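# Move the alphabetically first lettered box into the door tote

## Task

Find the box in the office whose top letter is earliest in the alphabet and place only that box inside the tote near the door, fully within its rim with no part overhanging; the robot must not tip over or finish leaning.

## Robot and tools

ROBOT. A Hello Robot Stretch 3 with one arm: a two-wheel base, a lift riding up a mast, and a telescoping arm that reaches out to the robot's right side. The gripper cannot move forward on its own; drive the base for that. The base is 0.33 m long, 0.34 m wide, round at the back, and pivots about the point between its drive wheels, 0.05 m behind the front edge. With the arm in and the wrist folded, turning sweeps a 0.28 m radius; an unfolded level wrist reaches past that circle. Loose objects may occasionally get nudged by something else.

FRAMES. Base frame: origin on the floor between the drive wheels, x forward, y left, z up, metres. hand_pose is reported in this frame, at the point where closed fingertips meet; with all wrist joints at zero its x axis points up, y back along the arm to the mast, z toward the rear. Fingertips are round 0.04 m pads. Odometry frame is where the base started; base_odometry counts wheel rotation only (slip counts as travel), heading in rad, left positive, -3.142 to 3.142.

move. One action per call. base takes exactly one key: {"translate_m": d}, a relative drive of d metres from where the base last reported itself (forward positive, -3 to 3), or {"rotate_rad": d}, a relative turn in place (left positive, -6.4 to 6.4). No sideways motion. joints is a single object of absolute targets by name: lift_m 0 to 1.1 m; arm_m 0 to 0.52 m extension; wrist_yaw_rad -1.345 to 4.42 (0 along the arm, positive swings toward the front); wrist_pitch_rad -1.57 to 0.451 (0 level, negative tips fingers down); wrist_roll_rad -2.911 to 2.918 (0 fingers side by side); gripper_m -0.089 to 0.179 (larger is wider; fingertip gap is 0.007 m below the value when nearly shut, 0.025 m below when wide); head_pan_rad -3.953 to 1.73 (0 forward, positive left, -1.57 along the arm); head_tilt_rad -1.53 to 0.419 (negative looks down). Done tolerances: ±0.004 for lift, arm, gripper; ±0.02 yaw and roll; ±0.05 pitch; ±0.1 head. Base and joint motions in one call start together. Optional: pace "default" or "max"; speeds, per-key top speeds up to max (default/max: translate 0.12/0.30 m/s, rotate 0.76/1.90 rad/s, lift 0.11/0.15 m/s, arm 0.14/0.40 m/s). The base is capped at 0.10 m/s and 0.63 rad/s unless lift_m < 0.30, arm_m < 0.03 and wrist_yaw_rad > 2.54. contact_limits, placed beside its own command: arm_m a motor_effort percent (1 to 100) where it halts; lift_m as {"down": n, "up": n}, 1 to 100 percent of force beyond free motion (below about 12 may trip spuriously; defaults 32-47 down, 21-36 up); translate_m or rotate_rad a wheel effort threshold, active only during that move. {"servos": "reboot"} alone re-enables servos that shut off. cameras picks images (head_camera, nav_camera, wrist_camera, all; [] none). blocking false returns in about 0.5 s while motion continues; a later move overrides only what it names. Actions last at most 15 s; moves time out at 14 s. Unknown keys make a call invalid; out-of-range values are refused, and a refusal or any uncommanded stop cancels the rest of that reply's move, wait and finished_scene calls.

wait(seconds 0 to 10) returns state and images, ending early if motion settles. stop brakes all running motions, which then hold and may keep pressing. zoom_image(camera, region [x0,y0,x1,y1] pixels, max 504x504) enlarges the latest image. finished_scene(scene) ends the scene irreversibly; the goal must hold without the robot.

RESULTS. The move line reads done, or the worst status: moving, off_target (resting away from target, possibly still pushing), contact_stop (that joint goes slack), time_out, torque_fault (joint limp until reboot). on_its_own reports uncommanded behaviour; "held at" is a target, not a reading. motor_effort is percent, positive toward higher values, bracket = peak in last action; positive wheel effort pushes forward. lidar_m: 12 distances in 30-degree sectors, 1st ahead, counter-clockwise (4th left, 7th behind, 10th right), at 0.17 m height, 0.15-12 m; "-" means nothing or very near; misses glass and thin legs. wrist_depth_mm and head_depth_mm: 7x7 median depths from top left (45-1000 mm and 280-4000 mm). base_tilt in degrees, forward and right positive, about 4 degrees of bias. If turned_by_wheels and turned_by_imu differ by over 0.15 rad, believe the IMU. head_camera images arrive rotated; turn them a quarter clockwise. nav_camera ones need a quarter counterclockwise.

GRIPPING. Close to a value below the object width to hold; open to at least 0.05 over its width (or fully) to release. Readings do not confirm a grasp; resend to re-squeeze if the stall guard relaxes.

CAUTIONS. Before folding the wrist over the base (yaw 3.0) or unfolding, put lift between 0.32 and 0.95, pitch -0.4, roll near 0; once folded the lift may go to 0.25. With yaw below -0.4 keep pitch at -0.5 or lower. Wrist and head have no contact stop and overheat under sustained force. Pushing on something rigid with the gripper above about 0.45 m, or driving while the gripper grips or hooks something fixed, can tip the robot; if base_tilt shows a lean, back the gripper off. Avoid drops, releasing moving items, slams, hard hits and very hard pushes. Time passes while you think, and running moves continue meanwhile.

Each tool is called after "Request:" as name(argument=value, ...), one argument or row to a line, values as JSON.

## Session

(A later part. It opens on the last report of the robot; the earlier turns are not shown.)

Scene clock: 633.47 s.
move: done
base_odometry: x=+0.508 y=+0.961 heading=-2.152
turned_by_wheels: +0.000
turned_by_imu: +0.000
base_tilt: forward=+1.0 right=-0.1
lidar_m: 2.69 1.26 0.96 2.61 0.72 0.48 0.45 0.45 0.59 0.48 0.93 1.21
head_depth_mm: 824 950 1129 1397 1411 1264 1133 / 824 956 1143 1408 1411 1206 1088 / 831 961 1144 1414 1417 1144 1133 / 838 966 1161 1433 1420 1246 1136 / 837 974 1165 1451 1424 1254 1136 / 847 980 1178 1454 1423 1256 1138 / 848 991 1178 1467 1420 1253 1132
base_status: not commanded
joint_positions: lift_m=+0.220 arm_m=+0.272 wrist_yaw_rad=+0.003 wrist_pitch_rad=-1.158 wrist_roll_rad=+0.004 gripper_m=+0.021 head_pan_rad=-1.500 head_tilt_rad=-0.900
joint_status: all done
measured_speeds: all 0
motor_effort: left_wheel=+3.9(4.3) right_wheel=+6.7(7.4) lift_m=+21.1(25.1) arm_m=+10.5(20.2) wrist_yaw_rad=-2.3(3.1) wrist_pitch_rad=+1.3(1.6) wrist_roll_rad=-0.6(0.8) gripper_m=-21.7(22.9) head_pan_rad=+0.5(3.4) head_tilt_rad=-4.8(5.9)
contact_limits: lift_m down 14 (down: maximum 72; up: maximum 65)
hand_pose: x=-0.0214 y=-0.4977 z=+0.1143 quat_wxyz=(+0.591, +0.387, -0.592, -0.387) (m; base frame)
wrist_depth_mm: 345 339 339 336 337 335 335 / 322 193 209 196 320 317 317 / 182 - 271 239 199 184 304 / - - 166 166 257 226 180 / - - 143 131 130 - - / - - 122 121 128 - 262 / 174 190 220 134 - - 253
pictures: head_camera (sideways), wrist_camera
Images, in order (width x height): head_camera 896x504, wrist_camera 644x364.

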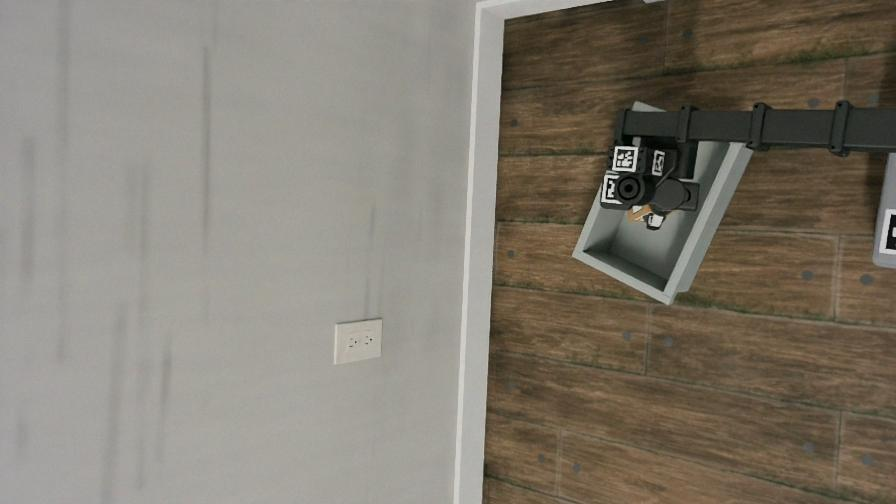

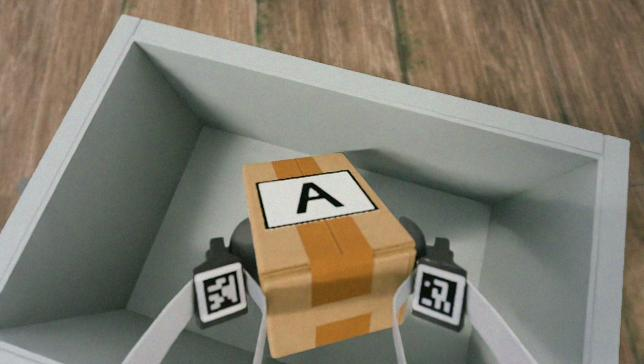

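Request:
move(
  joints={"lift_m": 0.09},
  speeds={"lift_m": 0.05},
  contact_limits={"lift_m": {"down": 13}},
  cameras=["wrist_camera"],
)

Scene clock: 638.70 s.
move: contact_stop
base_odometry: x=+0.508 y=+0.961 heading=-2.152
turned_by_wheels: +0.000
turned_by_imu: +0.000
base_tilt: forward=+0.6 right=-0.1
lidar_m: 2.69 1.26 0.95 2.62 0.72 0.47 0.45 0.45 0.59 0.92 0.93 1.21
head_depth_mm: 822 953 1133 1393 1405 1266 1134 / 824 959 1134 1409 1411 1222 1104 / 833 963 1146 1416 1420 1000 1113 / 838 972 1164 1428 1425 1248 1138 / 839 977 1171 1445 1416 1263 1133 / 845 987 1179 1472 1409 1262 1136 / 852 990 1186 1465 1412 1265 1138
base_status: not commanded
joint_positions: lift_m=+0.123 arm_m=+0.272 wrist_yaw_rad=+0.001 wrist_pitch_rad=-1.146 wrist_roll_rad=+0.004 gripper_m=+0.021 head_pan_rad=-1.500 head_tilt_rad=-0.901
joint_status: lift_m contact_stop (moved -0.097 of -0.130)
measured_speeds: translate_m=+0.000 rotate_rad=+0.000 lift_m=+0.003 arm_m=+0.000 wrist_yaw_rad=+0.000 wrist_pitch_rad=+0.000 wrist_roll_rad=+0.000 head_pan_rad=+0.000 head_tilt_rad=+0.000
on_its_own: lift_m is slack since a contact_stop (your +0.090 is given up)
motor_effort: left_wheel=+1.3(4.3) right_wheel=+1.5(7.5) lift_m=+22.1(23.5) arm_m=-6.6(6.6) wrist_yaw_rad=-0.3(2.7) wrist_pitch_rad=-1.0(1.8) wrist_roll_rad=-0.3(0.8) gripper_m=-18.8(22.4) head_pan_rad=+0.9(2.9) head_tilt_rad=-3.4(5.7)
contact_limits: lift_m down 13 (down: maximum 72; up: maximum 65)
hand_pose: x=-0.0215 y=-0.5006 z=+0.0179 quat_wxyz=(+0.593, +0.383, -0.595, -0.384) (m; base frame)
wrist_depth_mm: - 168 153 135 121 109 101 / - 204 191 155 154 131 118 / - - - 139 181 167 149 / - 194 192 130 190 191 179 / 184 185 182 119 123 183 - / 178 178 130 128 126 174 - / 170 169 168 169 167 165 -
pictures: wrist_camera
Images, in order (width x height): wrist_camera 644x364.

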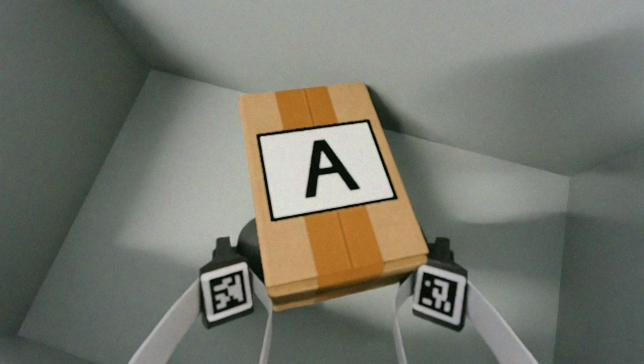

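Request:
move(
  joints={"gripper_m": 0.125},
  cameras=["wrist_camera"],
)

Request:
move(
  joints={"lift_m": 0.45},
  cameras=["wrist_camera", "head_camera"],
)

Scene clock: 643.83 s.
move: done
base_odometry: x=+0.508 y=+0.961 heading=-2.152
turned_by_wheels: +0.000
turned_by_imu: +0.001
base_tilt: forward=+1.0 right=-0.2
lidar_m: 2.68 1.26 0.95 2.61 0.72 0.48 0.45 0.45 0.59 0.92 0.94 1.21
head_depth_mm: 824 952 1131 1403 1413 1261 1143 / 829 952 1128 1404 1412 1222 1096 / 831 961 1148 1418 1422 1007 1121 / 833 971 1161 1439 1413 1237 1141 / 838 974 1166 1450 1413 1260 1130 / 850 979 1178 1465 1416 1252 1131 / 850 992 1182 1468 1424 1262 1133
base_status: not commanded
joint_positions: lift_m=+0.123 arm_m=+0.272 wrist_yaw_rad=-0.001 wrist_pitch_rad=-1.152 wrist_roll_rad=+0.003 gripper_m=+0.125 head_pan_rad=-1.500 head_tilt_rad=-0.901
joint_status: all done
measured_speeds: all 0
on_its_own: lift_m is slack since a contact_stop (your +0.090 is given up)
motor_effort: left_wheel=+1.0(1.3) right_wheel=+2.1(2.1) lift_m=+25.6(25.9) arm_m=-20.3(20.6) wrist_yaw_rad=+1.5(2.4) wrist_pitch_rad=+0.1(1.3) wrist_roll_rad=-0.3(0.7) gripper_m=-0.3(86.9) head_pan_rad=+0.9(2.3) head_tilt_rad=-1.6(3.6)
contact_limits: lift_m down 13 (down: maximum 72; up: maximum 65)
hand_pose: x=-0.0217 y=-0.4990 z=+0.0178 quat_wxyz=(+0.592, +0.384, -0.594, -0.387) (m; base frame)
wrist_depth_mm: - 170 155 138 123 111 102 / - - 193 162 157 133 120 / - - 150 145 189 170 154 / - 193 190 140 189 190 - / 185 184 181 134 181 182 - / 176 125 173 131 174 126 - / - 127 169 168 167 126 92
pictures: wrist_camera
Images, in order (width x height): wrist_camera 644x364.

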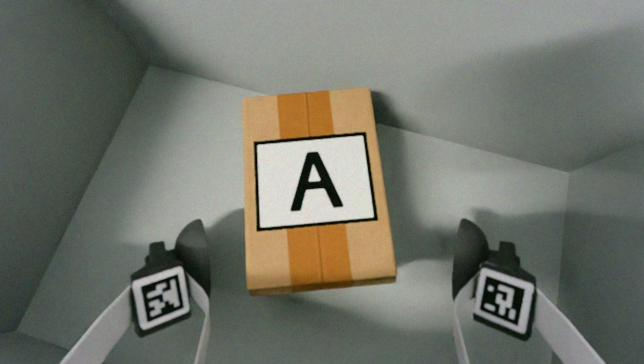

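Scene clock: 647.63 s.
move: done
base_odometry: x=+0.508 y=+0.961 heading=-2.152
turned_by_wheels: +0.000
turned_by_imu: +0.001
base_tilt: forward=+0.8 right=-0.1
lidar_m: 2.68 1.27 0.96 2.62 0.72 0.47 0.45 0.45 0.59 0.92 0.94 1.21
head_depth_mm: 818 948 1128 1397 1409 1254 1126 / 830 956 1133 1403 693 622 550 / 833 965 1150 1414 744 1252 1135 / 839 970 1160 1435 1421 1235 1134 / 844 978 1172 1462 1420 1267 1133 / 845 987 1175 1475 1408 1251 1137 / 855 987 1187 1475 1410 1257 1127
base_status: not commanded
joint_positions: lift_m=+0.450 arm_m=+0.272 wrist_yaw_rad=-0.001 wrist_pitch_rad=-1.153 wrist_roll_rad=+0.003 gripper_m=+0.125 head_pan_rad=-1.500 head_tilt_rad=-0.901
joint_status: all done
measured_speeds: all 0
motor_effort: left_wheel=+1.1(1.3) right_wheel=+1.7(2.1) lift_m=+30.2(33.1) arm_m=-13.9(20.5) wrist_yaw_rad=+1.4(2.1) wrist_pitch_rad=+0.6(0.7) wrist_roll_rad=-0.3(0.7) gripper_m=+0.6(1.5) head_pan_rad=+0.4(2.4) head_tilt_rad=-0.3(2.5)
hand_pose: x=-0.0217 y=-0.4988 z=+0.3447 quat_wxyz=(+0.592, +0.385, -0.594, -0.387) (m; base frame)
wrist_depth_mm: - - - - 592 585 - / 576 586 569 574 577 569 483 / 554 554 551 553 552 549 468 / 538 521 522 540 527 519 456 / 505 509 - 458 - 500 440 / 482 123 - - - 126 462 / 472 457 461 399 421 450 432
pictures: head_camera (sideways), wrist_camera
Images, in order (width x height): head_camera 896x504, wrist_camera 644x364.

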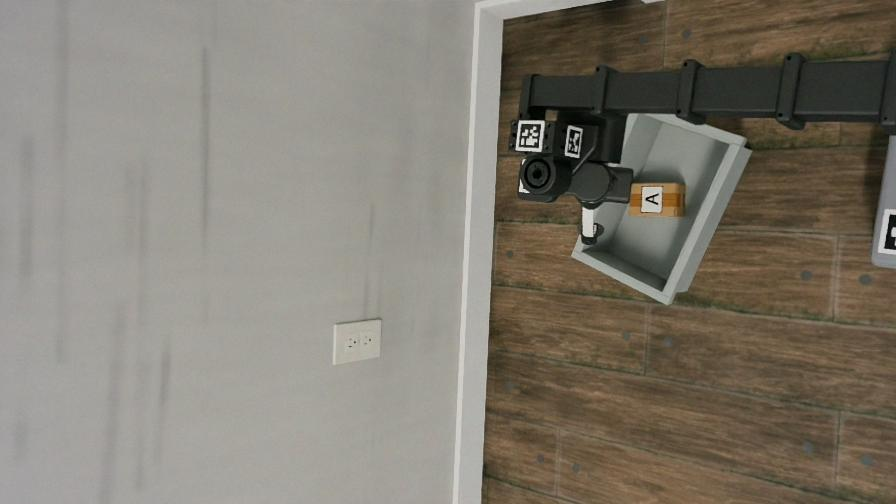

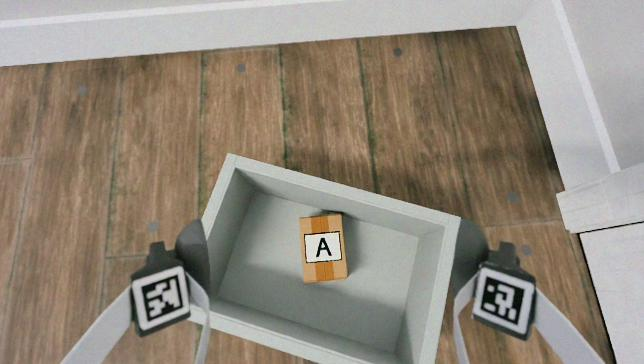

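Request:
move(
  joints={"arm_m": 0.005, "wrist_pitch_rad": -0.4, "head_pan_rad": 0.0, "head_tilt_rad": -0.8},
  cameras=["head_camera"],
)

Request:
move(
  joints={"wrist_yaw_rad": 3.05, "head_tilt_rad": -0.45},
  cameras=["head_camera"],
)

Scene clock: 669.23 s.
move: done
base_odometry: x=+0.508 y=+0.961 heading=-2.152
turned_by_wheels: +0.000
turned_by_imu: +0.001
base_tilt: forward=+1.0 right=-0.2
lidar_m: 2.68 1.26 0.96 2.62 0.72 0.47 0.45 0.45 0.59 0.92 0.93 1.21
head_depth_mm: 2924 2611 2130 1785 1507 1319 1162 / 2925 2707 2144 1764 1493 1317 1163 / 2993 2687 2178 1772 1513 1305 1160 / 2918 2718 2152 1763 1493 1313 1156 / 2945 2666 2136 1752 1513 1311 1152 / 2930 2736 2158 1776 1522 1309 1165 / 2747 2528 2146 1784 1505 1318 1172
base_status: not commanded
joint_positions: lift_m=+0.450 arm_m=+0.005 wrist_yaw_rad=-0.001 wrist_pitch_rad=-0.420 wrist_roll_rad=+0.003 gripper_m=+0.125 head_pan_rad=+0.006 head_tilt_rad=-0.799
joint_status: all done
measured_speeds: all 0
motor_effort: left_wheel=+1.0(1.4) right_wheel=+1.7(2.3) lift_m=+28.8(30.6) arm_m=-20.1(22.5) wrist_yaw_rad=+1.4(2.1) wrist_pitch_rad=+3.6(8.1) wrist_roll_rad=-0.3(0.7) gripper_m=-0.2(2.1) head_pan_rad=-3.3(4.6) head_tilt_rad=-1.1(3.6)
hand_pose: x=-0.0218 y=-0.3741 z=+0.4622 quat_wxyz=(+0.691, +0.147, -0.692, -0.148) (m; base frame)
wrist_depth_mm: - - - - - - - / - 623 - - - - - / - - - - - - - / - - - - - - - / - - 791 825 831 146 428 / 713 123 721 708 710 123 434 / 636 583 586 - 598 122 99
pictures: head_camera (sideways)
Images, in order (width x height): head_camera 896x504.

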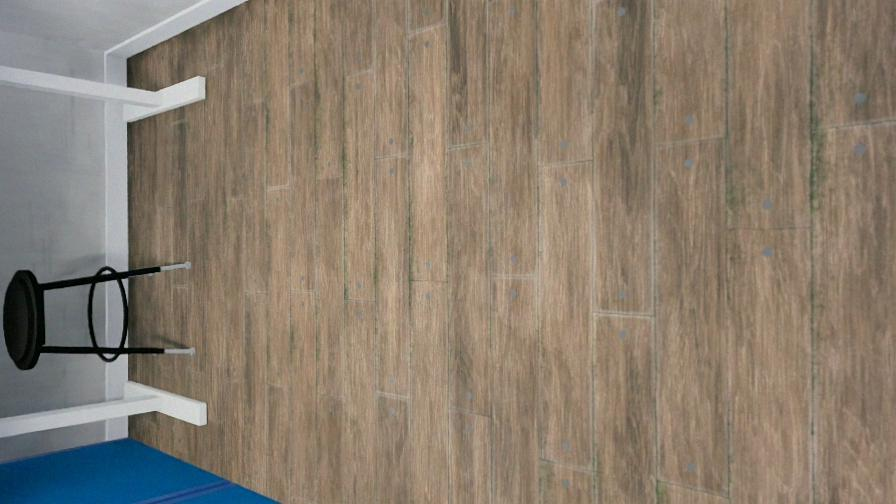

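Scene clock: 671.77 s.
move: done
base_odometry: x=+0.508 y=+0.961 heading=-2.152
turned_by_wheels: +0.000
turned_by_imu: +0.000
base_tilt: forward=+0.9 right=-0.1
lidar_m: 2.69 1.26 0.96 2.62 0.72 0.48 0.45 0.45 0.59 0.92 0.93 1.21
head_depth_mm: 2780 2772 2768 2659 2142 1689 1402 / 2829 3003 3299 2993 2136 1675 1391 / 2849 2988 3319 2959 2137 1688 1390 / 2848 3005 3357 2899 2139 1681 1386 / 2862 2945 3243 2774 2109 1672 1381 / 2850 2970 3284 2930 2096 1675 1377 / 2778 2802 2798 2618 2138 1670 1374
base_status: not commanded
joint_positions: lift_m=+0.450 arm_m=+0.005 wrist_yaw_rad=+3.047 wrist_pitch_rad=-0.420 wrist_roll_rad=+0.003 gripper_m=+0.125 head_pan_rad=+0.001 head_tilt_rad=-0.447
joint_status: all done
measured_speeds: all 0
motor_effort: left_wheel=+1.1(1.3) right_wheel=+1.3(2.2) lift_m=+27.0(28.9) arm_m=-19.5(20.9) wrist_yaw_rad=+3.4(6.3) wrist_pitch_rad=+3.3(3.8) wrist_roll_rad=-0.6(0.6) gripper_m=+0.0(1.3) head_pan_rad=-3.6(4.5) head_tilt_rad=+0.9(3.8)
hand_pose: x=+0.0000 y=+0.0732 z=+0.4622 quat_wxyz=(+0.181, +0.699, +0.114, +0.683) (m; base frame)
wrist_depth_mm: - 141 - - - 835 - / - 153 - - - - - / - 163 192 - - - - / - 183 187 - - - - / - 826 215 858 876 870 857 / - 124 229 711 713 126 722 / - 583 263 618 621 126 602
pictures: head_camera (sideways)
Images, in order (width x height): head_camera 896x504.

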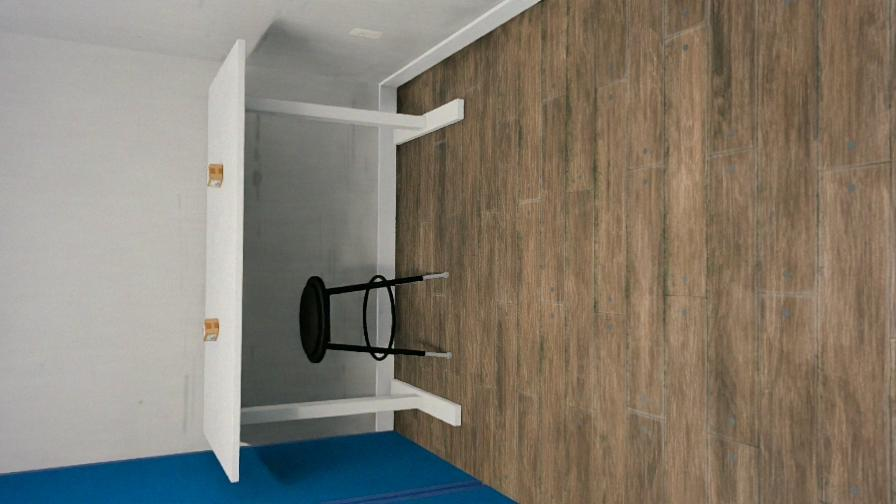

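Request:
zoom_image(
  camera="head_camera",
  region=[180, 150, 250, 200],
)

Request:
zoom_image(
  camera="head_camera",
  region=[180, 305, 250, 355],
)

Scaled by 7.200 from the camera's 896x504 image, which has a finer 1280x720 frame.

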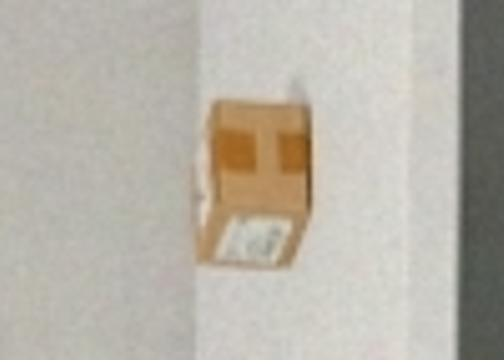

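Scaled by 7.200 from the camera's 896x504 image, which has a finer 1280x720 frame.

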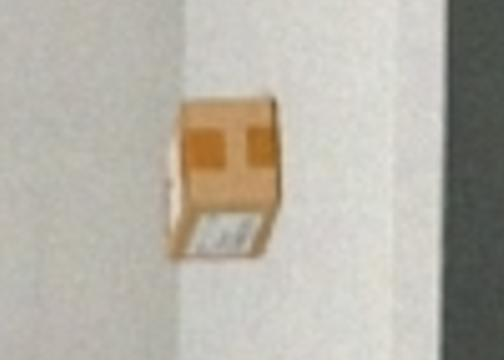

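Request:
finished_scene(
  scene=1,
)

The scene is finished: the task was done.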